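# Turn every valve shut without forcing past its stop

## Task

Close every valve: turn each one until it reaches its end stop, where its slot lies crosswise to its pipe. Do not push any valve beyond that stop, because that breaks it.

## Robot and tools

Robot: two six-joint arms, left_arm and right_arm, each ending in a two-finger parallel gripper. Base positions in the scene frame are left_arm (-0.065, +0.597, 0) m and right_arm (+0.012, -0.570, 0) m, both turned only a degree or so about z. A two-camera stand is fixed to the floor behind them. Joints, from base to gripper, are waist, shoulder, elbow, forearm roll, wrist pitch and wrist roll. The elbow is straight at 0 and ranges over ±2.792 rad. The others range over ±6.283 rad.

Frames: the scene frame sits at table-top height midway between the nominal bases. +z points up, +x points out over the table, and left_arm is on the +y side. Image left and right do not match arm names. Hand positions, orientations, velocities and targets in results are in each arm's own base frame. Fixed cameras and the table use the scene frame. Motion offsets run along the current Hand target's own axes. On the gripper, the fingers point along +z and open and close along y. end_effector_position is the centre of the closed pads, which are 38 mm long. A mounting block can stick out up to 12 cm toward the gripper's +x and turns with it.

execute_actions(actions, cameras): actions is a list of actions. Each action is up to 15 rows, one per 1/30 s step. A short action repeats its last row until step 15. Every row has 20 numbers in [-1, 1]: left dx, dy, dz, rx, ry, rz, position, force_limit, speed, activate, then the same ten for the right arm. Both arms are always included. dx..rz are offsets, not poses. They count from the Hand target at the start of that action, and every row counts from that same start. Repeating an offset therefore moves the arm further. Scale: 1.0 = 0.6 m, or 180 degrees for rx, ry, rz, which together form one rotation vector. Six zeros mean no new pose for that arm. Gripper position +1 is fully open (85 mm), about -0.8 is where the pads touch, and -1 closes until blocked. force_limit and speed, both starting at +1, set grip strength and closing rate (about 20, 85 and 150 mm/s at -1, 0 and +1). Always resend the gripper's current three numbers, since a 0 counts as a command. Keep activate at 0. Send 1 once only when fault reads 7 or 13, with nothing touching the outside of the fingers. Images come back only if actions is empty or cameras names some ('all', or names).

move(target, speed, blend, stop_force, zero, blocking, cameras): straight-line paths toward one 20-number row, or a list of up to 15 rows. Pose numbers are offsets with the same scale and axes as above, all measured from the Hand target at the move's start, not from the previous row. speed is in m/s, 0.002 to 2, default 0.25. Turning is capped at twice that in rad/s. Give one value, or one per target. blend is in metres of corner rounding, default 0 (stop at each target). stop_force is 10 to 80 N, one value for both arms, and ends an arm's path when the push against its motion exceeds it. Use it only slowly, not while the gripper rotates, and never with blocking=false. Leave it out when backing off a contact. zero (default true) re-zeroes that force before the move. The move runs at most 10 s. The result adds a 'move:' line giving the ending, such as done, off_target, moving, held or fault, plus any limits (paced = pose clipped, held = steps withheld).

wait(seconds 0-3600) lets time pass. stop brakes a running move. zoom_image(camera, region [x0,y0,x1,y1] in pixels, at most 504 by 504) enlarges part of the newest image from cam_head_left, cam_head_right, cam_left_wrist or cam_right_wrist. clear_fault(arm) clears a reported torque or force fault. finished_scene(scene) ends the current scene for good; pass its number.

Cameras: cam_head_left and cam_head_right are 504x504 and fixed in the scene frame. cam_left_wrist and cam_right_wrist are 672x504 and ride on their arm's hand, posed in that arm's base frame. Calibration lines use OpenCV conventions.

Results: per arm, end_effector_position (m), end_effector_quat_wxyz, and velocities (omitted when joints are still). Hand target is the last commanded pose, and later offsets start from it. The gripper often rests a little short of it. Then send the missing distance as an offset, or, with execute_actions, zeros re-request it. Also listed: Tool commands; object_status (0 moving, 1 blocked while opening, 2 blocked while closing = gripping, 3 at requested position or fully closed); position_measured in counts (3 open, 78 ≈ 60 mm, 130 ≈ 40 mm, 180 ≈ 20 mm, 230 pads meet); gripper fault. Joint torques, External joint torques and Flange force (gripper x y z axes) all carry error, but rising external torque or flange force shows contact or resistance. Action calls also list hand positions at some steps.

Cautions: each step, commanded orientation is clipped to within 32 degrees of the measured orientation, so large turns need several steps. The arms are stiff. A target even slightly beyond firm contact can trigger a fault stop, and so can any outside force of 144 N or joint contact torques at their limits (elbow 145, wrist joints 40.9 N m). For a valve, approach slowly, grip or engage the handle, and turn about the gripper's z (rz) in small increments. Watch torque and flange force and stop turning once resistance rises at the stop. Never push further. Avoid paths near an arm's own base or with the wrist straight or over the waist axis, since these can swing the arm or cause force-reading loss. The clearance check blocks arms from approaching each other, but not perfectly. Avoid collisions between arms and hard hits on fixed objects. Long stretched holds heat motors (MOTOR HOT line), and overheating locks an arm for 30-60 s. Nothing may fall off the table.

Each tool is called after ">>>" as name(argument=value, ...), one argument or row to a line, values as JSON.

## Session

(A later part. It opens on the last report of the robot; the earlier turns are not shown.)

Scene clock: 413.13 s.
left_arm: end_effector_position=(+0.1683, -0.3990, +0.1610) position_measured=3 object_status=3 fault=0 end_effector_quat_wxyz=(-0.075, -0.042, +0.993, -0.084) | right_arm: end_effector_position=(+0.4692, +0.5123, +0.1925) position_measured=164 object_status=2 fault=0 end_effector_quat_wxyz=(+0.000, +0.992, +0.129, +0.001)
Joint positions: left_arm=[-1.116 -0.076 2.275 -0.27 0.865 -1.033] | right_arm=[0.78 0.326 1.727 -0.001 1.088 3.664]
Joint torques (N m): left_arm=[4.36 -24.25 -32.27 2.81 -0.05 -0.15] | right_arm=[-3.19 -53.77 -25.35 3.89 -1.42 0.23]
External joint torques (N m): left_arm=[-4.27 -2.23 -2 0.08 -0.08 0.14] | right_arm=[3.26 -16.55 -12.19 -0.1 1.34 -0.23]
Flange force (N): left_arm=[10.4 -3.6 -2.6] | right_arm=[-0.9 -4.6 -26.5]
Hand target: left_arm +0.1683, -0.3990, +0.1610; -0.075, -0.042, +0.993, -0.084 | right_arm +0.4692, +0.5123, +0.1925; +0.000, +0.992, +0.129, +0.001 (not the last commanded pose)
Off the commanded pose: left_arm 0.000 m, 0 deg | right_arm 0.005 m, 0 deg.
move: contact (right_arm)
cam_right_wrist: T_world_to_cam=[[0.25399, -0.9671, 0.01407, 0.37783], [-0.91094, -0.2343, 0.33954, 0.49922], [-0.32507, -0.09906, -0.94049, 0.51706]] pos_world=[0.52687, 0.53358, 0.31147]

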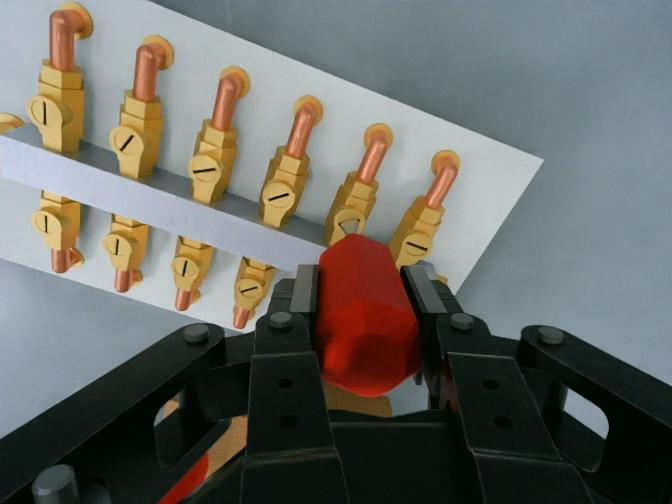

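>>> move(
  target=[0, 0, 0, 0, 0, 0, 1, 1, 1, 0, -0.0005, 0.0, -0.0017, 0, 0, 0, -1, 0.8, -0.9, 0],
  speed=0.03,
)

>>> move(
  target=[0, 0, 0, 0, 0, 0, 1, 1, 1, 0, 0, 0, 0.01, 0, 0, 0, -1, 0.8, -0.9, 0],
  speed=0.008,
  stop_force=10,
  cameras=["cam_right_wrist"],
)

>>> zoom_image(
  camera="cam_right_wrist",
  region=[325, 200, 373, 236],
)

Scene clock: 417.90 s.
left_arm: end_effector_position=(+0.1683, -0.3990, +0.1610) position_measured=3 object_status=3 fault=0 end_effector_quat_wxyz=(-0.075, -0.042, +0.993, -0.084) | right_arm: end_effector_position=(+0.4689, +0.5123, +0.1935) position_measured=164 object_status=2 fault=0 end_effector_quat_wxyz=(+0.000, +0.992, +0.129, +0.001)
Joint positions: left_arm=[-1.116 -0.076 2.275 -0.27 0.865 -1.033] | right_arm=[0.78 0.325 1.727 -0.001 1.09 3.664]
Joint torques (N m): left_arm=[4.55 -24.4 -32.13 2.76 -0.01 -0.13] | right_arm=[-3.11 -73.61 -37.57 3.71 -0.64 0.36]
External joint torques (N m): left_arm=[-4.54 -1.61 -2.05 0.13 -0.12 0.12] | right_arm=[3.25 3.53 0.1 0.07 0.56 -0.36]
Flange force (N): left_arm=[10.5 -4.8 -1.6] | right_arm=[2.3 -6.4 1.8]
Hand target: left_arm +0.1683, -0.3990, +0.1610; -0.075, -0.042, +0.993, -0.084 | right_arm +0.4689, +0.5123, +0.1935; +0.000, +0.992, +0.129, +0.001
Off the commanded pose: left_arm 0.000 m, 0 deg | right_arm 0.000 m, 0 deg.
move: done

Scene clock: 418.67 s.
left_arm: end_effector_position=(+0.1683, -0.3990, +0.1610) position_measured=3 object_status=3 fault=0 end_effector_quat_wxyz=(-0.075, -0.042, +0.993, -0.084) | right_arm: end_effector_position=(+0.4691, +0.5125, +0.1926) position_measured=164 object_status=2 fault=0 end_effector_quat_wxyz=(+0.000, +0.992, +0.129, +0.001)
Joint positions: left_arm=[-1.116 -0.076 2.275 -0.27 0.865 -1.033] | right_arm=[0.78 0.325 1.727 -0.001 1.087 3.664]
Joint torques (N m): left_arm=[4.47 -24.23 -32.11 2.78 -0.03 -0.13] | right_arm=[-2.93 -55.34 -25.97 3.93 -1.18 0.24]
External joint torques (N m): left_arm=[-4.37 -2.32 -2.22 0.12 -0.1 0.12] | right_arm=[3.1 -15.11 -11.69 -0.14 1.08 -0.24]
Flange force (N): left_arm=[10.7 -4.0 -2.8] | right_arm=[0.1 -4.9 -24.5]
Hand target: left_arm +0.1683, -0.3990, +0.1610; -0.075, -0.042, +0.993, -0.084 | right_arm +0.4691, +0.5125, +0.1925; +0.000, +0.992, +0.129, +0.001 (not the last commanded pose)
Off the commanded pose: left_arm 0.000 m, 0 deg | right_arm 0.005 m, 0 deg.
move: contact (right_arm)
cam_right_wrist: T_world_to_cam=[[0.25394, -0.96712, 0.01381, 0.37809], [-0.91113, -0.2344, 0.33896, 0.49936], [-0.32458, -0.09866, -0.9407, 0.51669]] pos_world=[0.52667, 0.53368, 0.31157]

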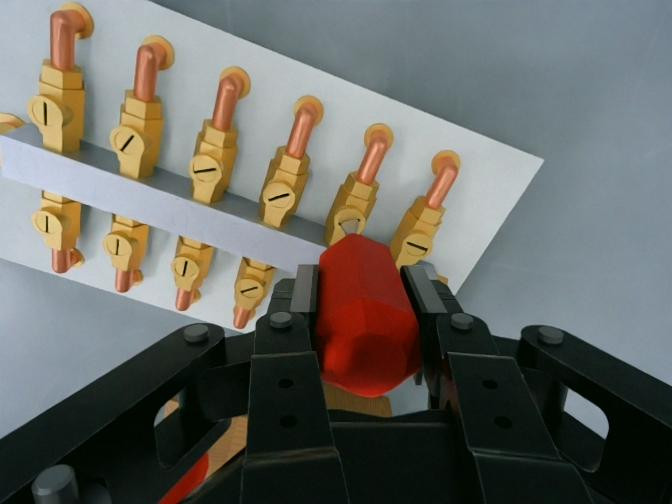

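Scaled by 10.500.

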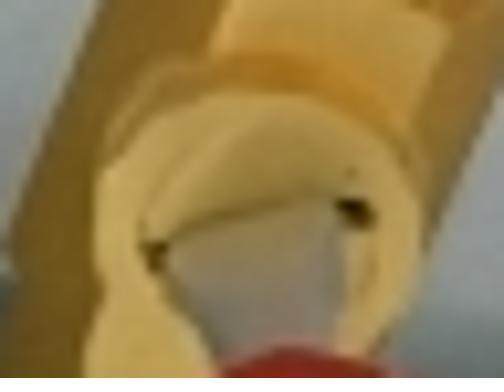

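>>> move(
  target=[0, 0, 0, 0, 0, 0, 1, 1, 1, 0, 0.0006, 0.0, -0.0017, 0, 0, 0, -1, 0.8, -0.9, 0],
  speed=0.03,
)

>>> move(
  target=[0, 0, 0, 0, 0, 0, 1, 1, 1, 0, 0, 0, 0.01, 0, 0, 0, -1, 0.8, -0.9, 0],
  speed=0.008,
  stop_force=10,
  cameras=["cam_right_wrist"],
)

>>> zoom_image(
  camera="cam_right_wrist",
  region=[325, 200, 373, 236],
)

Scene clock: 428.53 s.
left_arm: end_effector_position=(+0.1683, -0.3990, +0.1610) position_measured=3 object_status=3 fault=0 end_effector_quat_wxyz=(-0.075, -0.042, +0.993, -0.084) | right_arm: end_effector_position=(+0.4695, +0.5126, +0.1935) position_measured=164 object_status=2 fault=0 end_effector_quat_wxyz=(+0.000, +0.992, +0.129, +0.001)
Joint positions: left_arm=[-1.116 -0.076 2.275 -0.27 0.865 -1.033] | right_arm=[0.78 0.325 1.726 -0.001 1.089 3.664]
Joint torques (N m): left_arm=[4.54 -24.28 -32.21 2.77 -0.01 -0.13] | right_arm=[-3.13 -73.62 -37.6 3.74 -0.65 0.22]
External joint torques (N m): left_arm=[-4.53 -1.74 -1.96 0.11 -0.12 0.11] | right_arm=[2.91 3.19 0.15 0.02 0.58 -0.22]
Flange force (N): left_arm=[10.7 -4.5 -1.7] | right_arm=[2.0 -5.9 1.6]
Hand target: left_arm +0.1683, -0.3990, +0.1610; -0.075, -0.042, +0.993, -0.084 | right_arm +0.4695, +0.5126, +0.1936; +0.000, +0.992, +0.129, +0.001
Off the commanded pose: left_arm 0.000 m, 0 deg | right_arm 0.000 m, 0 deg.
move: done

Scene clock: 429.27 s.
left_arm: end_effector_position=(+0.1683, -0.3990, +0.1610) position_measured=3 object_status=3 fault=0 end_effector_quat_wxyz=(-0.075, -0.042, +0.993, -0.084) | right_arm: end_effector_position=(+0.4697, +0.5128, +0.1927) position_measured=164 object_status=2 fault=0 end_effector_quat_wxyz=(+0.000, +0.992, +0.129, +0.001)
Joint positions: left_arm=[-1.116 -0.076 2.275 -0.27 0.865 -1.033] | right_arm=[0.78 0.326 1.726 -0.001 1.087 3.664]
Joint torques (N m): left_arm=[4.38 -24.36 -32.13 2.79 -0.01 -0.13] | right_arm=[-3.19 -55.83 -26.25 3.86 -1.16 0.23]
External joint torques (N m): left_arm=[-4.34 -1.82 -2.14 0.1 -0.13 0.12] | right_arm=[3.12 -14.93 -11.46 -0.07 1.07 -0.23]
Flange force (N): left_arm=[10.2 -4.5 -2.0] | right_arm=[-0.1 -4.8 -24.1]
Hand target: left_arm +0.1683, -0.3990, +0.1610; -0.075, -0.042, +0.993, -0.084 | right_arm +0.4697, +0.5128, +0.1927; +0.000, +0.992, +0.129, +0.001 (not the last commanded pose)
Off the commanded pose: left_arm 0.000 m, 0 deg | right_arm 0.005 m, 0 deg.
move: contact (right_arm)
cam_right_wrist: T_world_to_cam=[[0.25397, -0.96712, 0.01339, 0.37827], [-0.91127, -0.23461, 0.33844, 0.50014], [-0.32417, -0.09816, -0.94089, 0.51664]] pos_world=[0.52717, 0.53388, 0.31177]

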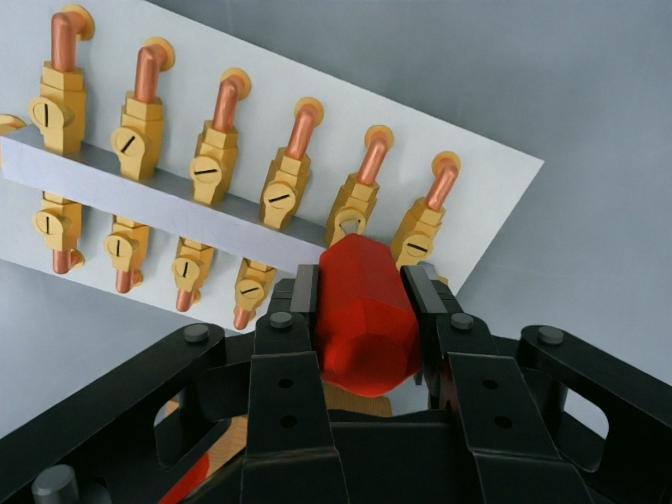

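Scaled by 10.500.

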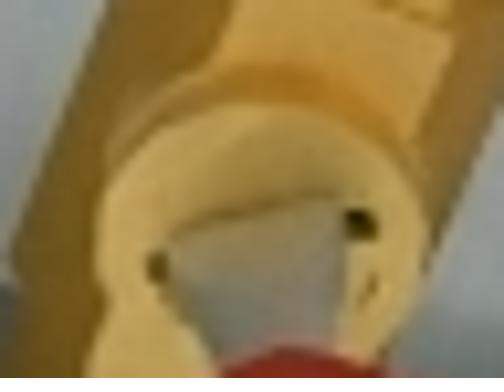

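>>> move(
  target=[0, 0, 0, 0, 0, 0, 1, 1, 1, 0, -0.0008, 0.0, -0.0017, 0, 0, 0.01, -1, 0.8, -0.9, 0],
  speed=0.03,
)

>>> move(
  target=[0, 0, 0, 0, 0, 0, 1, 1, 1, 0, 0, 0, 0.01, 0, 0, 0, -1, 0.8, -0.9, 0],
  speed=0.008,
  stop_force=10,
  cameras=["cam_right_wrist"],
)

>>> zoom_image(
  camera="cam_right_wrist",
  region=[325, 200, 373, 236],
)

Scene clock: 434.17 s.
left_arm: end_effector_position=(+0.1683, -0.3990, +0.1610) position_measured=3 object_status=3 fault=0 end_effector_quat_wxyz=(-0.075, -0.042, +0.993, -0.084) | right_arm: end_effector_position=(+0.4692, +0.5126, +0.1936) position_measured=164 object_status=2 fault=0 end_effector_quat_wxyz=(+0.000, +0.994, +0.113, +0.001)
Joint positions: left_arm=[-1.116 -0.076 2.275 -0.27 0.865 -1.033] | right_arm=[0.78 0.324 1.726 -0.001 1.089 3.696]
Joint torques (N m): left_arm=[4.38 -24.24 -32.27 2.73 -0.02 -0.11] | right_arm=[-3.26 -73.58 -37.53 3.73 -0.66 0.29]
External joint torques (N m): left_arm=[-4.28 -2.29 -1.95 0.15 -0.1 0.1] | right_arm=[3.5 2.84 -0.04 0.05 0.58 -0.29]
Flange force (N): left_arm=[10.7 -3.5 -2.6] | right_arm=[1.3 -6.5 1.1]
Hand target: left_arm +0.1683, -0.3990, +0.1610; -0.075, -0.042, +0.993, -0.084 | right_arm +0.4692, +0.5127, +0.1937; +0.000, +0.994, +0.113, +0.001
Off the commanded pose: left_arm 0.000 m, 0 deg | right_arm 0.000 m, 0 deg.
move: done

Scene clock: 434.93 s.
left_arm: end_effector_position=(+0.1683, -0.3990, +0.1610) position_measured=3 object_status=3 fault=0 end_effector_quat_wxyz=(-0.075, -0.042, +0.993, -0.084) | right_arm: end_effector_position=(+0.4694, +0.5128, +0.1927) position_measured=164 object_status=2 fault=0 end_effector_quat_wxyz=(-0.001, +0.994, +0.113, +0.001)
Joint positions: left_arm=[-1.116 -0.076 2.275 -0.27 0.865 -1.033] | right_arm=[0.78 0.325 1.727 -0.001 1.086 3.696]
Joint torques (N m): left_arm=[4.6 -24.3 -32.12 2.8 -0.02 -0.16] | right_arm=[-3.19 -58.53 -27.95 3.92 -1.14 0.26]
External joint torques (N m): left_arm=[-4.56 -1.88 -2.06 0.08 -0.11 0.14] | right_arm=[3.02 -12.12 -9.64 -0.14 1.06 -0.26]
Flange force (N): left_arm=[10.7 -4.4 -1.9] | right_arm=[0.1 -4.9 -20.2]
Hand target: left_arm +0.1683, -0.3990, +0.1610; -0.075, -0.042, +0.993, -0.084 | right_arm +0.4694, +0.5128, +0.1927; -0.001, +0.994, +0.113, +0.001 (not the last commanded pose)
Off the commanded pose: left_arm 0.000 m, 0 deg | right_arm 0.005 m, 0 deg.
move: contact (right_arm)
cam_right_wrist: T_world_to_cam=[[0.22343, -0.97463, 0.01305, 0.39673], [-0.91832, -0.206, 0.33801, 0.48861], [-0.32675, -0.08751, -0.94105, 0.51229]] pos_world=[0.52745, 0.53215, 0.31176]

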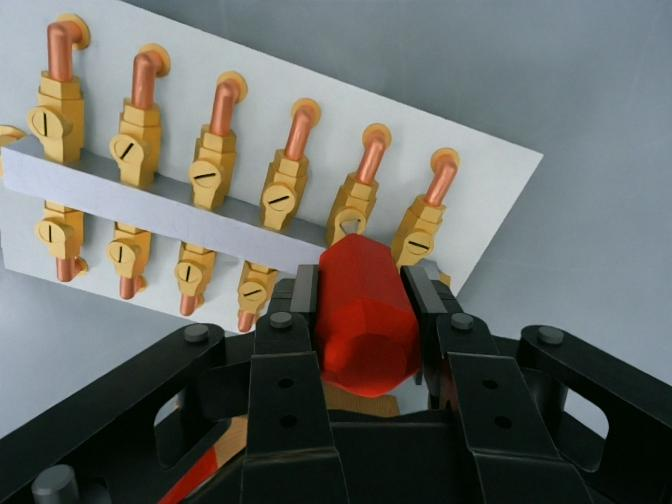

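Scaled by 10.500.

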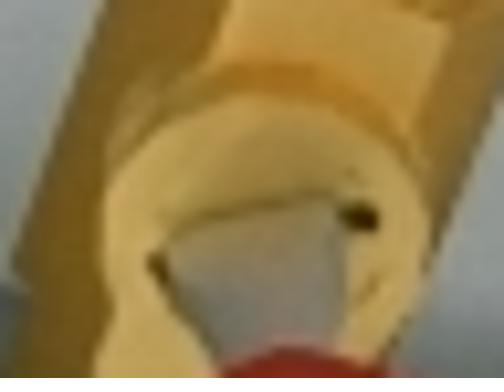

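>>> execute_actions(
  actions=[
    [[0,0,0,0,0,0,1,1,1,0,-0.00033,0,0,0,0,0,-1,0.8,-0.9,0]],
    [[0,0,0,0,0,0,1,1,1,0,-0.00033,0,0,0,0,0,-1,0.8,-0.9,0]],
    [[0,0,0,0,0,0,1,1,1,0,-0.00033,0,0,0,0,0,-1,0.8,-0.9,0]],
    [[0,0,0,0,0,0,1,1,1,0,-0.00033,0,0,0,0,0,-1,0.8,-0.9,0]],
  ],
  cameras=["cam_right_wrist"],
)

>>> zoom_image(
  camera="cam_right_wrist",
  region=[325, 200, 373, 236],
)

Scene clock: 444.00 s.
left_arm: end_effector_position=(+0.1683, -0.3990, +0.1610) position_measured=3 object_status=3 fault=0 end_effector_quat_wxyz=(-0.075, -0.042, +0.993, -0.084) | right_arm: end_effector_position=(+0.4686, +0.5127, +0.1927) position_measured=164 object_status=2 fault=0 end_effector_quat_wxyz=(-0.001, +0.994, +0.113, +0.001)
Joint positions: left_arm=[-1.116 -0.076 2.275 -0.27 0.865 -1.033] | right_arm=[0.781 0.324 1.728 -0.001 1.086 3.696]
Joint torques (N m): left_arm=[4.4 -24.2 -32.03 2.77 -0.04 -0.16] | right_arm=[-2.56 -59.92 -26.96 4.26 0.2 0.23]
External joint torques (N m): left_arm=[-4.32 -2.24 -2.21 0.12 -0.09 0.15] | right_arm=[2.8 -11.1 -10.74 -0.46 -0.28 -0.23]
External joint torques at the end of the 1st action: left_arm=[-4.41 -1.75 -1.99 0.1 -0.13 0.11] | right_arm=[2.8 -12.7 -10.65 -0.24 0.59 -0.24]
External joint torques at the end of the 2nd action: left_arm=[-4.33 -2.23 -2.08 0.12 -0.15 0.17] | right_arm=[2.04 -12.31 -11.06 -0.52 0.18 -0.26]
External joint torques at the end of the 3rd action: left_arm=[-4.4 -1.87 -2.14 0.12 -0.11 0.11] | right_arm=[2.06 -11.97 -11.22 -0.61 -0.23 -0.23]
Flange force (N): left_arm=[10.4 -4.0 -2.7] | right_arm=[2.6 -6.3 -18.2]
Flange force at the end of the 1st action (N): left_arm=[10.4 -4.4 -1.7] | right_arm=[1.0 -5.2 -20.8]
Flange force at the end of the 2nd action (N): left_arm=[10.5 -3.8 -2.5] | right_arm=[2.6 -4.9 -20.2]
Flange force at the end of the 3rd action (N): left_arm=[10.4 -4.5 -2.1] | right_arm=[3.0 -5.2 -19.4]
Hand target: left_arm +0.1683, -0.3990, +0.1610; -0.075, -0.042, +0.993, -0.084 | right_arm +0.4686, +0.5127, +0.1927; -0.001, +0.994, +0.113, +0.001
Off the commanded pose: left_arm 0.000 m, 0 deg | right_arm 0.000 m, 0 deg.
Step readings (end_effector_position of left_arm | right_arm; steps 1 to 15: 1st action; 16 to 30: 2nd action; 31 to 45: 3rd action; 46 to 60: 4th action):
0: (+0.1683, -0.3990, +0.1610) | (+0.4694, +0.5128, +0.1927)
1: (+0.1683, -0.3990, +0.1610) | (+0.4694, +0.5128, +0.1927)
2: (+0.1683, -0.3990, +0.1610) | (+0.4694, +0.5128, +0.1927)
4: (+0.1683, -0.3990, +0.1610) | (+0.4694, +0.5128, +0.1927)
8: (+0.1683, -0.3990, +0.1610) | (+0.4693, +0.5128, +0.1927)
15: (+0.1683, -0.3990, +0.1610) | (+0.4692, +0.5128, +0.1927)
16: (+0.1683, -0.3990, +0.1610) | (+0.4692, +0.5128, +0.1927)
17: (+0.1683, -0.3990, +0.1610) | (+0.4692, +0.5128, +0.1927)
19: (+0.1683, -0.3990, +0.1610) | (+0.4691, +0.5128, +0.1927)
23: (+0.1683, -0.3990, +0.1610) | (+0.4690, +0.5127, +0.1927)
30: (+0.1683, -0.3990, +0.1610) | (+0.4690, +0.5127, +0.1927)
31: (+0.1683, -0.3990, +0.1610) | (+0.4690, +0.5127, +0.1927)
32: (+0.1683, -0.3990, +0.1610) | (+0.4690, +0.5127, +0.1927)
34: (+0.1683, -0.3990, +0.1610) | (+0.4689, +0.5127, +0.1927)
38: (+0.1683, -0.3990, +0.1610) | (+0.4688, +0.5127, +0.1927)
45: (+0.1683, -0.3990, +0.1610) | (+0.4688, +0.5127, +0.1927)
46: (+0.1683, -0.3990, +0.1610) | (+0.4688, +0.5127, +0.1927)
47: (+0.1683, -0.3990, +0.1610) | (+0.4688, +0.5127, +0.1927)
49: (+0.1683, -0.3990, +0.1610) | (+0.4687, +0.5127, +0.1927)
53: (+0.1683, -0.3990, +0.1610) | (+0.4686, +0.5127, +0.1927)
60: (+0.1683, -0.3990, +0.1610) | (+0.4686, +0.5127, +0.1927)
cam_right_wrist: T_world_to_cam=[[0.22343, -0.97463, 0.01305, 0.3967], [-0.91832, -0.206, 0.33801, 0.48792], [-0.32675, -0.08751, -0.94105, 0.51205]] pos_world=[0.52675, 0.53195, 0.31176]

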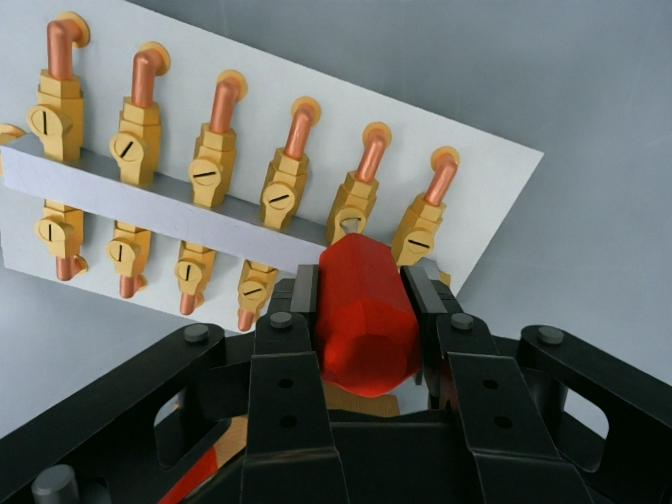

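Scaled by 10.500.

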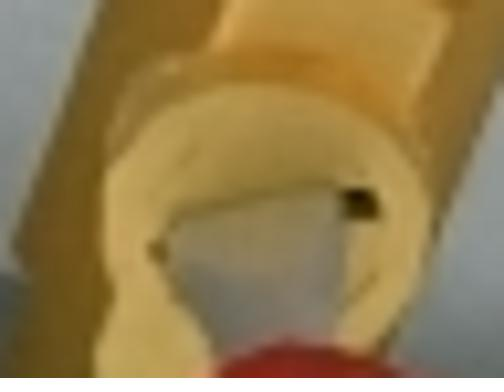

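>>> move(
  target=[0, 0, 0, 0, 0, 0, 1, 1, 1, 0, 0, 0, -0.0025, 0, 0, 0, -1, 0.8, -0.9, 0],
  speed=0.03,
  cameras=["cam_right_wrist"],
)

>>> zoom_image(
  camera="cam_right_wrist",
  region=[325, 200, 373, 236],
)

Scene clock: 449.70 s.
left_arm: end_effector_position=(+0.1683, -0.3990, +0.1610) position_measured=3 object_status=3 fault=0 end_effector_quat_wxyz=(-0.075, -0.042, +0.993, -0.084) | right_arm: end_effector_position=(+0.4686, +0.5127, +0.1942) position_measured=164 object_status=2 fault=0 end_effector_quat_wxyz=(+0.000, +0.994, +0.113, +0.001)
Joint positions: left_arm=[-1.116 -0.076 2.275 -0.27 0.865 -1.033] | right_arm=[0.781 0.323 1.727 -0.001 1.089 3.696]
Joint torques (N m): left_arm=[4.49 -24.23 -32.16 2.8 -0.01 -0.12] | right_arm=[-3.33 -73.48 -37.54 3.72 -0.65 0.23]
External joint torques (N m): left_arm=[-4.39 -2.24 -2.01 0.09 -0.11 0.11] | right_arm=[3.32 3.43 0.09 0.05 0.57 -0.23]
Flange force (N): left_arm=[10.8 -3.8 -2.5] | right_arm=[1.9 -6.7 1.7]
Hand target: left_arm +0.1683, -0.3990, +0.1610; -0.075, -0.042, +0.993, -0.084 | right_arm +0.4686, +0.5127, +0.1942; -0.001, +0.994, +0.113, +0.001
Off the commanded pose: left_arm 0.000 m, 0 deg | right_arm 0.000 m, 0 deg.
move: done
cam_right_wrist: T_world_to_cam=[[0.22343, -0.97463, 0.01305, 0.39667], [-0.91832, -0.206, 0.33801, 0.48742], [-0.32675, -0.08751, -0.94105, 0.51346]] pos_world=[0.52675, 0.53195, 0.31326]

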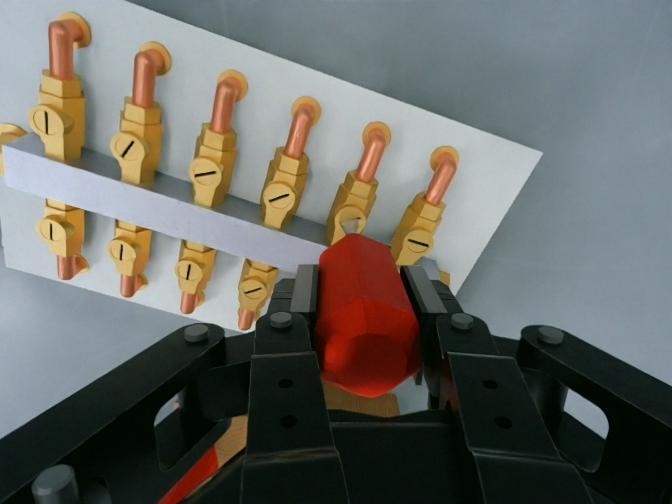

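Scaled by 10.500.

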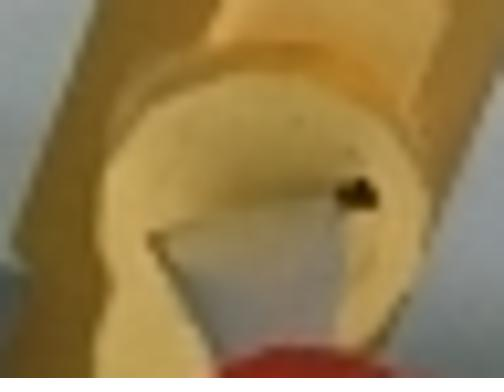

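>>> move(
  target=[0, 0, 0, 0, 0, 0, 1, 1, 1, 0, 0, 0, 0.01, 0, 0, 0, -1, 0.8, -0.9, 0],
  speed=0.008,
  stop_force=10,
  cameras=["cam_right_wrist"],
)

>>> zoom_image(
  camera="cam_right_wrist",
  region=[325, 200, 373, 236],
)

Scene clock: 453.30 s.
left_arm: end_effector_position=(+0.1683, -0.3990, +0.1610) position_measured=3 object_status=3 fault=0 end_effector_quat_wxyz=(-0.075, -0.042, +0.993, -0.084) | right_arm: end_effector_position=(+0.4688, +0.5128, +0.1926) position_measured=164 object_status=2 fault=0 end_effector_quat_wxyz=(-0.001, +0.994, +0.113, +0.002)
Joint positions: left_arm=[-1.116 -0.076 2.275 -0.27 0.865 -1.033] | right_arm=[0.781 0.325 1.728 -0.001 1.085 3.696]
Joint torques (N m): left_arm=[4.36 -23.99 -32.13 2.79 0.02 -0.1] | right_arm=[-2.98 -59.99 -29.05 3.92 -1.16 0.23]
External joint torques (N m): left_arm=[-4.26 -2.54 -2.16 0.1 -0.15 0.08] | right_arm=[2.84 -10.72 -8.6 -0.14 1.07 -0.23]
Flange force (N): left_arm=[10.8 -3.5 -3.0] | right_arm=[0.2 -4.7 -18.2]
Hand target: left_arm +0.1683, -0.3990, +0.1610; -0.075, -0.042, +0.993, -0.084 | right_arm +0.4688, +0.5128, +0.1926; -0.001, +0.994, +0.113, +0.002 (not the last commanded pose)
Off the commanded pose: left_arm 0.000 m, 0 deg | right_arm 0.004 m, 0 deg.
move: contact (right_arm)
cam_right_wrist: T_world_to_cam=[[0.22343, -0.97464, 0.01281, 0.39687], [-0.91843, -0.2061, 0.33766, 0.4882], [-0.32646, -0.08721, -0.94118, 0.51169]] pos_world=[0.52675, 0.53205, 0.31166]

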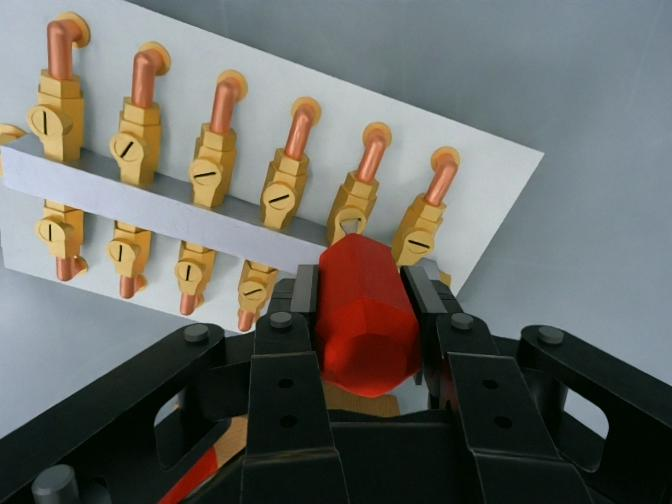

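Scaled by 10.500.

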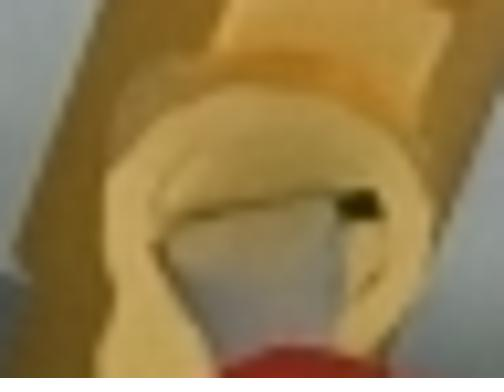

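>>> move(
  target=[
    [0,0,0,0,0,0,1,1,1,0, 0,0,-0.0025,0,0,0,-1,0.8,-0.9,0],
    [0,0,0,0,0,0,1,1,1,0, -0.0007,0.0003,-0.0025,0,0,0.005,-1,0.8,-0.9,0],
  ],
  speed=0.05,
)

>>> move(
  target=[0,0,0,0,0,0,1,1,1,0, 0,0,0.0075,0,0,0,-1,0.8,-0.9,0],
  speed=0.008,
  stop_force=10,
  cameras=["cam_right_wrist"],
)

>>> zoom_image(
  camera="cam_right_wrist",
  region=[325, 200, 373, 236],
)

Scene clock: 470.93 s.
left_arm: end_effector_position=(+0.1683, -0.3990, +0.1610) position_measured=3 object_status=3 fault=0 end_effector_quat_wxyz=(-0.075, -0.042, +0.993, -0.084) | right_arm: end_effector_position=(+0.4684, +0.5125, +0.1941) position_measured=164 object_status=2 fault=0 end_effector_quat_wxyz=(-0.001, +0.994, +0.105, +0.002)
Joint positions: left_arm=[-1.116 -0.076 2.275 -0.27 0.865 -1.033] | right_arm=[0.781 0.323 1.728 -0.001 1.088 3.712]
Joint torques (N m): left_arm=[4.49 -24.58 -32.14 2.75 -0.04 -0.13] | right_arm=[-3.37 -73.47 -37.92 3.74 -0.66 0.14]
External joint torques (N m): left_arm=[-4.41 -1.86 -2.16 0.15 -0.1 0.12] | right_arm=[3.24 2.74 0.19 0.05 0.58 -0.14]
Flange force (N): left_arm=[10.4 -4.5 -2.2] | right_arm=[0.8 -6.1 1.3]
Hand target: left_arm +0.1683, -0.3990, +0.1610; -0.075, -0.042, +0.993, -0.084 | right_arm +0.4684, +0.5125, +0.1941; -0.001, +0.994, +0.105, +0.002
Off the commanded pose: left_arm 0.000 m, 0 deg | right_arm 0.000 m, 0 deg.
move: done

Scene clock: 471.87 s.
left_arm: end_effector_position=(+0.1683, -0.3990, +0.1610) position_measured=3 object_status=3 fault=0 end_effector_quat_wxyz=(-0.075, -0.042, +0.993, -0.084) | right_arm: end_effector_position=(+0.4684, +0.5125, +0.1916) position_measured=164 object_status=2 fault=0 end_effector_quat_wxyz=(-0.001, +0.994, +0.105, +0.002)
Joint positions: left_arm=[-1.116 -0.076 2.275 -0.27 0.865 -1.033] | right_arm=[0.781 0.325 1.73 -0.001 1.083 3.712]
Joint torques (N m): left_arm=[4.3 -24.23 -32.05 2.8 -0.05 -0.16] | right_arm=[-3.35 -59.73 -30.25 3.89 -2.02 0.32]
External joint torques (N m): left_arm=[-4.22 -2.2 -2.24 0.09 -0.09 0.15] | right_arm=[2.95 -10.9 -7.42 -0.12 1.93 -0.32]
Flange force (N): left_arm=[10.1 -4.0 -2.8] | right_arm=[-1.7 -3.4 -18.7]
Hand target: left_arm +0.1683, -0.3990, +0.1610; -0.075, -0.042, +0.993, -0.084 | right_arm +0.4684, +0.5125, +0.1916; -0.001, +0.994, +0.105, +0.002 (not the last commanded pose)
Off the commanded pose: left_arm 0.000 m, 0 deg | right_arm 0.002 m, 0 deg.
move: contact (right_arm)
cam_right_wrist: T_world_to_cam=[[0.20807, -0.97803, 0.01264, 0.40564], [-0.9216, -0.1917, 0.33751, 0.48239], [-0.32767, -0.08188, -0.94124, 0.50848]] pos_world=[0.52678, 0.53084, 0.31066]

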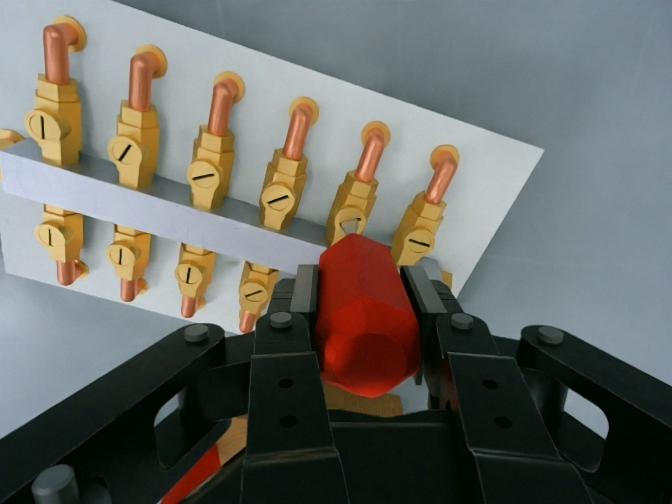

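Scaled by 10.500.

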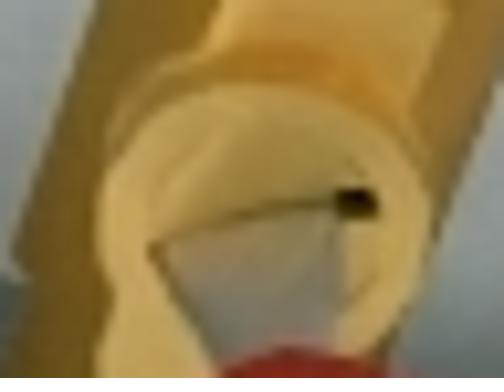

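>>> move(
  target=[
    [0,0,0,0,0,0,1,1,1,0, 0,0,-0.002,0,0,0,-1,0.8,-0.9,0],
    [0,0,0,0,0,0,1,1,1,0, 0,0.0013,-0.002,0,0,0,-1,0.8,-0.9,0],
  ],
  speed=0.05,
)

>>> move(
  target=[0,0,0,0,0,0,1,1,1,0, 0,0,0.0075,0,0,0,-1,0.8,-0.9,0],
  speed=0.008,
  stop_force=10,
  cameras=["cam_right_wrist"],
)

>>> zoom_image(
  camera="cam_right_wrist",
  region=[325, 200, 373, 236],
)

Scene clock: 475.87 s.
left_arm: end_effector_position=(+0.1683, -0.3990, +0.1610) position_measured=3 object_status=3 fault=0 end_effector_quat_wxyz=(-0.075, -0.042, +0.993, -0.084) | right_arm: end_effector_position=(+0.4686, +0.5118, +0.1928) position_measured=164 object_status=2 fault=0 end_effector_quat_wxyz=(-0.001, +0.994, +0.105, +0.002)
Joint positions: left_arm=[-1.116 -0.076 2.275 -0.27 0.865 -1.033] | right_arm=[0.78 0.323 1.73 -0.001 1.085 3.711]
Joint torques (N m): left_arm=[4.4 -24.2 -32.07 2.82 -0.01 -0.09] | right_arm=[-2.07 -73.58 -37.63 3.72 -0.65 0.23]
External joint torques (N m): left_arm=[-4.37 -1.9 -2.16 0.07 -0.13 0.08] | right_arm=[2.2 3.35 -0.04 0.07 0.56 -0.23]
Flange force (N): left_arm=[10.4 -4.5 -2.1] | right_arm=[2.7 -5.4 1.5]
Hand target: left_arm +0.1683, -0.3990, +0.1610; -0.075, -0.042, +0.993, -0.084 | right_arm +0.4686, +0.5118, +0.1928; -0.001, +0.994, +0.105, +0.002
Off the commanded pose: left_arm 0.000 m, 0 deg | right_arm 0.000 m, 0 deg.
move: done

Scene clock: 476.63 s.
left_arm: end_effector_position=(+0.1683, -0.3990, +0.1610) position_measured=3 object_status=3 fault=0 end_effector_quat_wxyz=(-0.075, -0.042, +0.993, -0.084) | right_arm: end_effector_position=(+0.4687, +0.5118, +0.1916) position_measured=164 object_status=2 fault=0 end_effector_quat_wxyz=(-0.001, +0.994, +0.105, +0.002)
Joint positions: left_arm=[-1.116 -0.076 2.275 -0.27 0.865 -1.033] | right_arm=[0.78 0.324 1.731 -0.001 1.083 3.711]
Joint torques (N m): left_arm=[4.4 -24.15 -32.19 2.78 0.01 -0.12] | right_arm=[-3.33 -57.44 -28.07 3.81 -1.7 0.35]
External joint torques (N m): left_arm=[-4.33 -2.21 -2.03 0.11 -0.14 0.11] | right_arm=[3.29 -13.32 -9.59 -0.03 1.61 -0.35]
Flange force (N): left_arm=[10.6 -3.8 -2.4] | right_arm=[-1.3 -4.2 -22.1]
Hand target: left_arm +0.1683, -0.3990, +0.1610; -0.075, -0.042, +0.993, -0.084 | right_arm +0.4687, +0.5118, +0.1916; -0.001, +0.994, +0.105, +0.002 (not the last commanded pose)
Off the commanded pose: left_arm 0.000 m, 0 deg | right_arm 0.003 m, 0 deg.
move: contact (right_arm)
cam_right_wrist: T_world_to_cam=[[0.20809, -0.97803, 0.01247, 0.40496], [-0.92166, -0.19179, 0.33727, 0.48257], [-0.32747, -0.08168, -0.94133, 0.5084]] pos_world=[0.52698, 0.53014, 0.31076]

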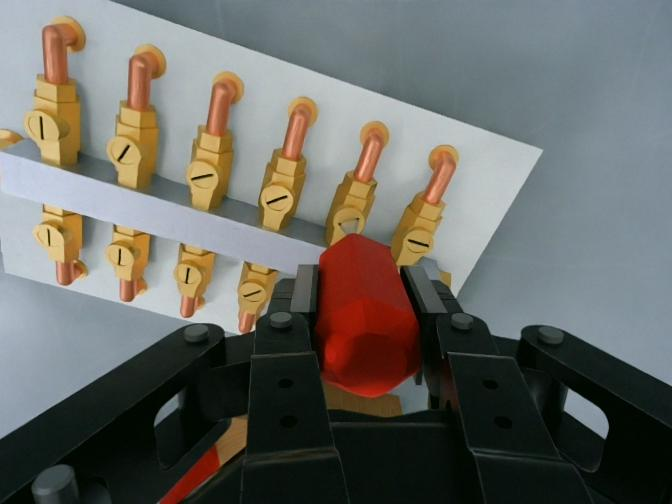

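Scaled by 10.500.

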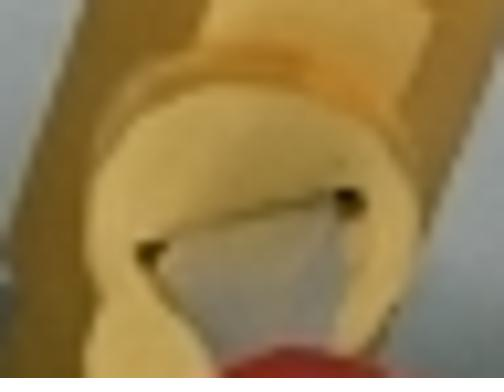

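>>> move(
  target=[
    [0,0,0,0,0,0,1,1,1,0, 0,0,-0.002,0,0,0,-1,0.8,-0.9,0],
    [0,0,0,0,0,0,1,1,1,0, 0.0005,0,-0.002,0,0,0,-1,0.8,-0.9,0],
  ],
  speed=0.05,
)

>>> move(
  target=[0,0,0,0,0,0,1,1,1,0, 0,0,0.0075,0,0,0,-1,0.8,-0.9,0],
  speed=0.008,
  stop_force=10,
  cameras=["cam_right_wrist"],
)

>>> zoom_image(
  camera="cam_right_wrist",
  region=[325, 200, 373, 236],
)

Scene clock: 484.10 s.
left_arm: end_effector_position=(+0.1683, -0.3990, +0.1610) position_measured=3 object_status=3 fault=0 end_effector_quat_wxyz=(-0.075, -0.042, +0.993, -0.084) | right_arm: end_effector_position=(+0.4689, +0.5119, +0.1927) position_measured=164 object_status=2 fault=0 end_effector_quat_wxyz=(-0.001, +0.994, +0.105, +0.002)
Joint positions: left_arm=[-1.116 -0.076 2.275 -0.27 0.865 -1.033] | right_arm=[0.78 0.323 1.73 -0.001 1.085 3.711]
Joint torques (N m): left_arm=[4.27 -24.44 -32.15 2.81 -0.02 -0.1] | right_arm=[-3.56 -73.35 -38.35 3.55 -1.28 0.25]
External joint torques (N m): left_arm=[-4.17 -2.07 -2.07 0.07 -0.11 0.08] | right_arm=[3.39 3.35 0.69 0.23 1.18 -0.25]
Flange force (N): left_arm=[10.2 -3.9 -2.4] | right_arm=[0.9 -6.2 1.2]
Hand target: left_arm +0.1683, -0.3990, +0.1610; -0.075, -0.042, +0.993, -0.084 | right_arm +0.4689, +0.5119, +0.1928; -0.001, +0.994, +0.105, +0.002
Off the commanded pose: left_arm 0.000 m, 0 deg | right_arm 0.000 m, 0 deg.
move: done

Scene clock: 484.87 s.
left_arm: end_effector_position=(+0.1683, -0.3990, +0.1610) position_measured=3 object_status=3 fault=0 end_effector_quat_wxyz=(-0.075, -0.042, +0.993, -0.084) | right_arm: end_effector_position=(+0.4691, +0.5121, +0.1917) position_measured=164 object_status=2 fault=0 end_effector_quat_wxyz=(-0.001, +0.994, +0.105, +0.002)
Joint positions: left_arm=[-1.116 -0.076 2.275 -0.27 0.865 -1.033] | right_arm=[0.78 0.324 1.73 -0.001 1.082 3.711]
Joint torques (N m): left_arm=[4.61 -24.47 -32.2 2.83 -0.02 -0.12] | right_arm=[-3.76 -59.75 -29.89 3.46 -1.86 0.29]
External joint torques (N m): left_arm=[-4.55 -1.79 -2.06 0.06 -0.11 0.11] | right_arm=[3.51 -10.85 -7.69 0.31 1.77 -0.29]
Flange force (N): left_arm=[10.7 -4.6 -1.8] | right_arm=[-1.7 -4.5 -18.7]
Hand target: left_arm +0.1683, -0.3990, +0.1610; -0.075, -0.042, +0.993, -0.084 | right_arm +0.4691, +0.5121, +0.1917; -0.001, +0.994, +0.105, +0.002 (not the last commanded pose)
Off the commanded pose: left_arm 0.000 m, 0 deg | right_arm 0.003 m, 0 deg.
move: contact (right_arm)
cam_right_wrist: T_world_to_cam=[[0.20814, -0.97802, 0.01212, 0.40504], [-0.9218, -0.192, 0.33679, 0.48325], [-0.32706, -0.08128, -0.9415, 0.50826]] pos_world=[0.52738, 0.53024, 0.31086]

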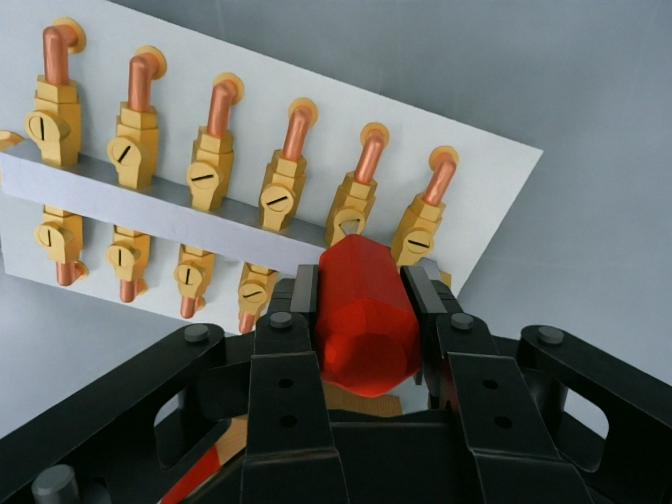

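Scaled by 10.500.

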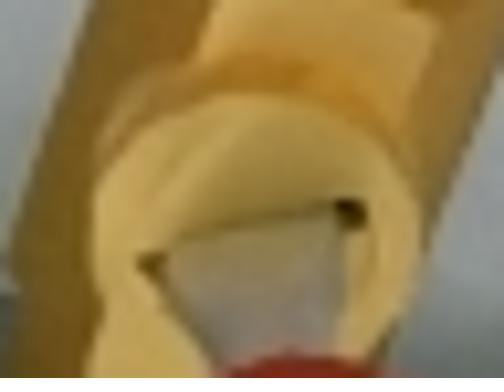

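>>> move(
  target=[
    [0,0,0,0,0,0,1,1,1,0, 0,0,-0.002,0,0,0,-1,0.8,-0.9,0],
    [0,0,0,0,0,0,1,1,1,0, 0.0003,0,-0.002,0,0,-0.005,-1,0.8,-0.9,0],
  ],
  speed=0.05,
)

>>> move(
  target=[0,0,0,0,0,0,1,1,1,0, 0,0,0.0075,0,0,0,-1,0.8,-0.9,0],
  speed=0.008,
  stop_force=10,
  cameras=["cam_right_wrist"],
)

>>> zoom_image(
  camera="cam_right_wrist",
  region=[325, 200, 373, 236],
)

Scene clock: 492.83 s.
left_arm: end_effector_position=(+0.1683, -0.3990, +0.1610) position_measured=3 object_status=3 fault=0 end_effector_quat_wxyz=(-0.075, -0.042, +0.993, -0.084) | right_arm: end_effector_position=(+0.4693, +0.5121, +0.1929) position_measured=164 object_status=2 fault=0 end_effector_quat_wxyz=(-0.001, +0.994, +0.113, +0.002)
Joint positions: left_arm=[-1.116 -0.076 2.275 -0.27 0.865 -1.033] | right_arm=[0.78 0.324 1.729 -0.001 1.085 3.695]
Joint torques (N m): left_arm=[4.59 -24 -32.14 2.78 0.01 -0.15] | right_arm=[-3.9 -73.81 -38.44 3.39 -1.3 0.28]
External joint torques (N m): left_arm=[-4.47 -2.6 -2.12 0.11 -0.14 0.14] | right_arm=[3.68 2.98 0.68 0.4 1.21 -0.28]
Flange force (N): left_arm=[11.2 -3.5 -3.0] | right_arm=[0.4 -6.2 0.8]
Hand target: left_arm +0.1683, -0.3990, +0.1610; -0.075, -0.042, +0.993, -0.084 | right_arm +0.4693, +0.5121, +0.1929; -0.001, +0.994, +0.113, +0.002
Off the commanded pose: left_arm 0.000 m, 0 deg | right_arm 0.000 m, 0 deg.
move: done

Scene clock: 493.63 s.
left_arm: end_effector_position=(+0.1683, -0.3990, +0.1610) position_measured=3 object_status=3 fault=0 end_effector_quat_wxyz=(-0.075, -0.042, +0.993, -0.084) | right_arm: end_effector_position=(+0.4694, +0.5122, +0.1915) position_measured=164 object_status=2 fault=0 end_effector_quat_wxyz=(-0.001, +0.994, +0.113, +0.002)
Joint positions: left_arm=[-1.116 -0.076 2.275 -0.27 0.865 -1.033] | right_arm=[0.78 0.325 1.73 -0.001 1.082 3.695]
Joint torques (N m): left_arm=[4.07 -24.37 -32.03 2.81 -0.02 -0.11] | right_arm=[-4.1 -59.4 -30.58 3.43 -2.34 0.35]
External joint torques (N m): left_arm=[-4 -1.97 -2.24 0.08 -0.11 0.1] | right_arm=[4.42 -11.31 -6.98 0.35 2.25 -0.35]
Flange force (N): left_arm=[9.6 -4.2 -2.5] | right_arm=[-3.8 -4.5 -19.2]
Hand target: left_arm +0.1683, -0.3990, +0.1610; -0.075, -0.042, +0.993, -0.084 | right_arm +0.4694, +0.5122, +0.1915; -0.001, +0.994, +0.113, +0.002 (not the last commanded pose)
Off the commanded pose: left_arm 0.000 m, 0 deg | right_arm 0.003 m, 0 deg.
move: contact (right_arm)
cam_right_wrist: T_world_to_cam=[[0.22345, -0.97464, 0.012, 0.39631], [-0.91878, -0.2065, 0.33645, 0.48971], [-0.32544, -0.08621, -0.94163, 0.50995]] pos_world=[0.52734, 0.53135, 0.31066]

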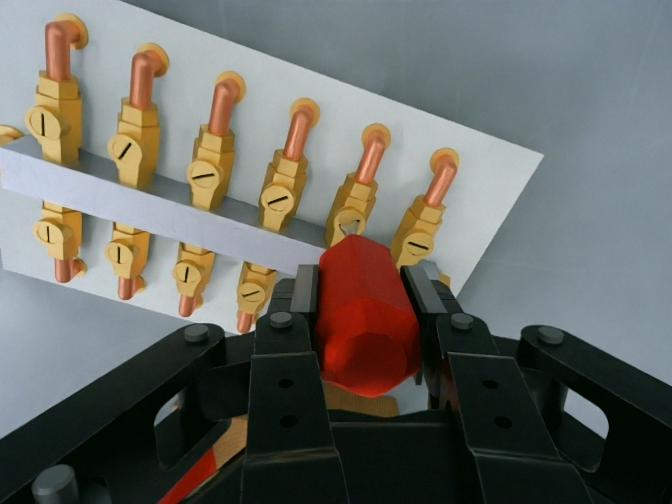

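Scaled by 10.500.

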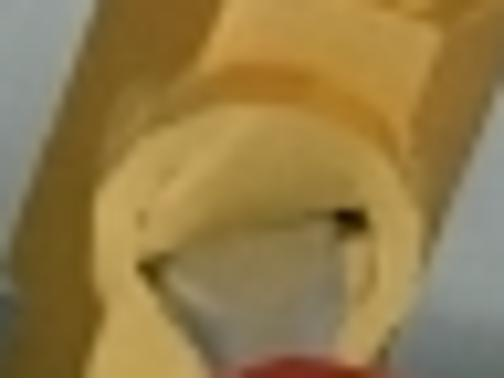

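>>> move(
  target=[
    [0,0,0,0,0,0,1,1,1,0, 0,0,-0.0015,0,0,0,-1,0.8,-0.9,0],
    [0,0,0,0,0,0,1,1,1,0, 0.0006,0,-0.0015,0,0,0,-1,0.8,-0.9,0],
  ],
  speed=0.05,
)

>>> move(
  target=[0,0,0,0,0,0,1,1,1,0, 0,0,0.0075,0,0,0,-1,0.8,-0.9,0],
  speed=0.008,
  stop_force=10,
  cameras=["cam_right_wrist"],
)

>>> zoom_image(
  camera="cam_right_wrist",
  region=[325, 200, 373, 236],
)

Scene clock: 500.60 s.
left_arm: end_effector_position=(+0.1683, -0.3990, +0.1610) position_measured=3 object_status=3 fault=0 end_effector_quat_wxyz=(-0.075, -0.042, +0.993, -0.084) | right_arm: end_effector_position=(+0.4698, +0.5123, +0.1924) position_measured=164 object_status=2 fault=0 end_effector_quat_wxyz=(-0.001, +0.994, +0.113, +0.002)
Joint positions: left_arm=[-1.116 -0.076 2.275 -0.27 0.865 -1.033] | right_arm=[0.779 0.324 1.729 -0.001 1.084 3.695]
Joint torques (N m): left_arm=[4.29 -24.43 -32 2.79 -0.03 -0.1] | right_arm=[-3.98 -73.81 -39.95 3.38 -2.22 0.24]
External joint torques (N m): left_arm=[-4.23 -1.82 -2.16 0.09 -0.1 0.09] | right_arm=[4.21 3.14 2.22 0.42 2.12 -0.24]
Flange force (N): left_arm=[10.0 -4.5 -2.2] | right_arm=[-2.0 -5.6 0.9]
Hand target: left_arm +0.1683, -0.3990, +0.1610; -0.075, -0.042, +0.993, -0.084 | right_arm +0.4698, +0.5123, +0.1924; -0.001, +0.994, +0.113, +0.002
Off the commanded pose: left_arm 0.000 m, 0 deg | right_arm 0.000 m, 0 deg.
move: done

Scene clock: 501.37 s.
left_arm: end_effector_position=(+0.1683, -0.3990, +0.1610) position_measured=3 object_status=3 fault=0 end_effector_quat_wxyz=(-0.075, -0.042, +0.993, -0.084) | right_arm: end_effector_position=(+0.4700, +0.5125, +0.1915) position_measured=164 object_status=2 fault=0 end_effector_quat_wxyz=(-0.001, +0.994, +0.113, +0.002)
Joint positions: left_arm=[-1.116 -0.076 2.275 -0.27 0.865 -1.033] | right_arm=[0.779 0.325 1.729 -0.001 1.081 3.695]
Joint torques (N m): left_arm=[4.49 -24.12 -32.2 2.76 -0.01 -0.1] | right_arm=[-3.79 -59.31 -30.06 3.54 -2.28 0.34]
External joint torques (N m): left_arm=[-4.41 -2.23 -1.98 0.13 -0.12 0.09] | right_arm=[3.76 -11.23 -7.4 0.22 2.19 -0.34]
Flange force (N): left_arm=[10.9 -3.8 -2.4] | right_arm=[-2.5 -4.2 -19.4]
Hand target: left_arm +0.1683, -0.3990, +0.1610; -0.075, -0.042, +0.993, -0.084 | right_arm +0.4700, +0.5125, +0.1915; -0.001, +0.994, +0.113, +0.002 (not the last commanded pose)
Off the commanded pose: left_arm 0.000 m, 0 deg | right_arm 0.004 m, 0 deg.
move: contact (right_arm)
cam_right_wrist: T_world_to_cam=[[0.22339, -0.97466, 0.01162, 0.39655], [-0.91897, -0.20662, 0.33586, 0.49053], [-0.32494, -0.08571, -0.94184, 0.50976]] pos_world=[0.52784, 0.53155, 0.31076]

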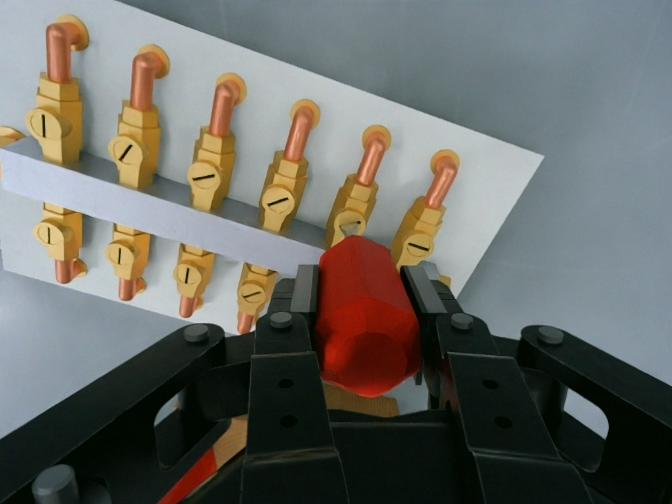

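Scaled by 10.500.

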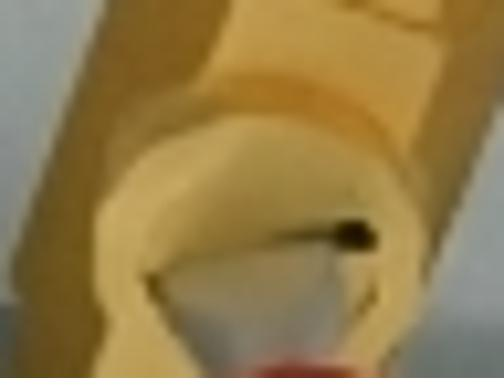

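>>> move(
  target=[
    [0,0,0,0,0,0,1,1,1,0, -0.0017,0,0,0,0,0,-1,0.8,-0.9,0],
    [0,0,0,0,0,0,1,1,1,0, -0.0017,0,0.0,0,0,0.083,-1,0.8,-0.9,0],
  ],
  speed=0.1,
  cameras=["cam_right_wrist"],
)

>>> zoom_image(
  camera="cam_right_wrist",
  region=[325, 200, 373, 236],
)

Scene clock: 508.33 s.
left_arm: end_effector_position=(+0.1683, -0.3990, +0.1610) position_measured=3 object_status=3 fault=0 end_effector_quat_wxyz=(-0.075, -0.042, +0.993, -0.084) | right_arm: end_effector_position=(+0.4690, +0.5123, +0.1915) position_measured=164 object_status=2 fault=0 end_effector_quat_wxyz=(-0.002, +1.000, -0.017, +0.002)
Joint positions: left_arm=[-1.116 -0.076 2.275 -0.27 0.865 -1.033] | right_arm=[0.78 0.324 1.731 -0.001 1.081 3.956]
Joint torques (N m): left_arm=[4.42 -24.33 -32.19 2.79 -0.04 -0.16] | right_arm=[-3.76 -44.17 -15.56 3.48 0.89 0.28]
External joint torques (N m): left_arm=[-4.33 -2.12 -2.02 0.1 -0.09 0.15] | right_arm=[3.65 -26.27 -22.08 0.29 -0.97 -0.28]
Flange force (N): left_arm=[10.4 -3.9 -2.4] | right_arm=[0.6 -8.1 -39.4]
Hand target: left_arm +0.1683, -0.3990, +0.1610; -0.075, -0.042, +0.993, -0.084 | right_arm +0.4690, +0.5123, +0.1915; -0.002, +1.000, -0.017, +0.002
Off the commanded pose: left_arm 0.000 m, 0 deg | right_arm 0.000 m, 0 deg.
move: done
cam_right_wrist: T_world_to_cam=[[-0.03535, -0.99932, 0.01034, 0.53083], [-0.94095, 0.03677, 0.33654, 0.37506], [-0.3367, 0.00217, -0.94161, 0.4699]] pos_world=[0.5299, 0.51566, 0.31075]

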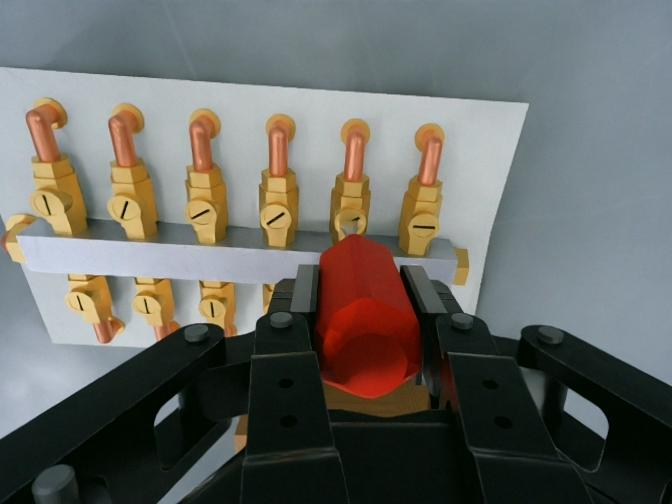

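Scaled by 10.500.

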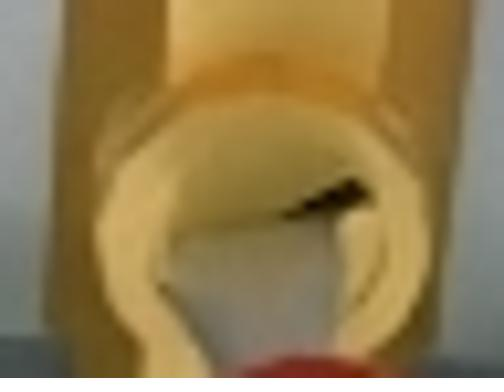

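>>> move(
  target=[0,0,0,0,0,0,1,1,1,0, 0,0,-0.017,0,0,0,-1,0.8,-0.9,0],
  speed=0.06,
  cameras=["cam_right_wrist"],
)

>>> zoom_image(
  camera="cam_right_wrist",
  region=[325, 200, 373, 236],
)

Scene clock: 515.30 s.
left_arm: end_effector_position=(+0.1683, -0.3990, +0.1610) position_measured=3 object_status=3 fault=0 end_effector_quat_wxyz=(-0.075, -0.042, +0.993, -0.084) | right_arm: end_effector_position=(+0.4690, +0.5122, +0.2017) position_measured=164 object_status=2 fault=0 end_effector_quat_wxyz=(-0.002, +1.000, -0.017, +0.002)
Joint positions: left_arm=[-1.116 -0.076 2.275 -0.27 0.865 -1.033] | right_arm=[0.78 0.317 1.721 -0.001 1.098 3.956]
Joint torques (N m): left_arm=[4.66 -24.01 -32.17 2.81 -0.06 -0.14] | right_arm=[-3.21 -72.88 -37.83 3.72 -0.6 0.26]
External joint torques (N m): left_arm=[-4.59 -2.32 -2.01 0.07 -0.07 0.13] | right_arm=[3.31 2.43 -0.14 0.09 0.53 -0.26]
Flange force (N): left_arm=[11.3 -3.8 -2.6] | right_arm=[-0.5 -6.1 0.8]
Hand target: left_arm +0.1683, -0.3990, +0.1610; -0.075, -0.042, +0.993, -0.084 | right_arm +0.4690, +0.5123, +0.2017; -0.002, +1.000, -0.017, +0.002
Off the commanded pose: left_arm 0.000 m, 0 deg | right_arm 0.000 m, 0 deg.
move: done
cam_right_wrist: T_world_to_cam=[[-0.03538, -0.99932, 0.01056, 0.53057], [-0.94095, 0.03687, 0.33654, 0.37162], [-0.3367, 0.00197, -0.94161, 0.47952]] pos_world=[0.5299, 0.51556, 0.32085]

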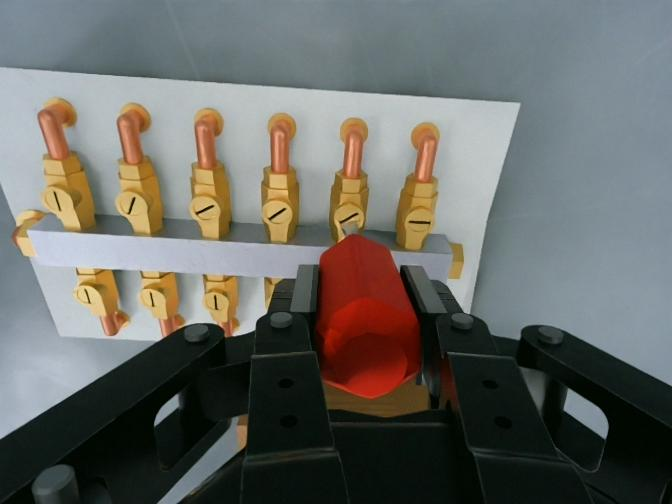

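Scaled by 10.500.

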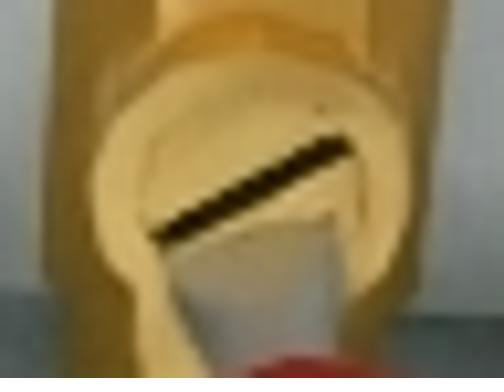

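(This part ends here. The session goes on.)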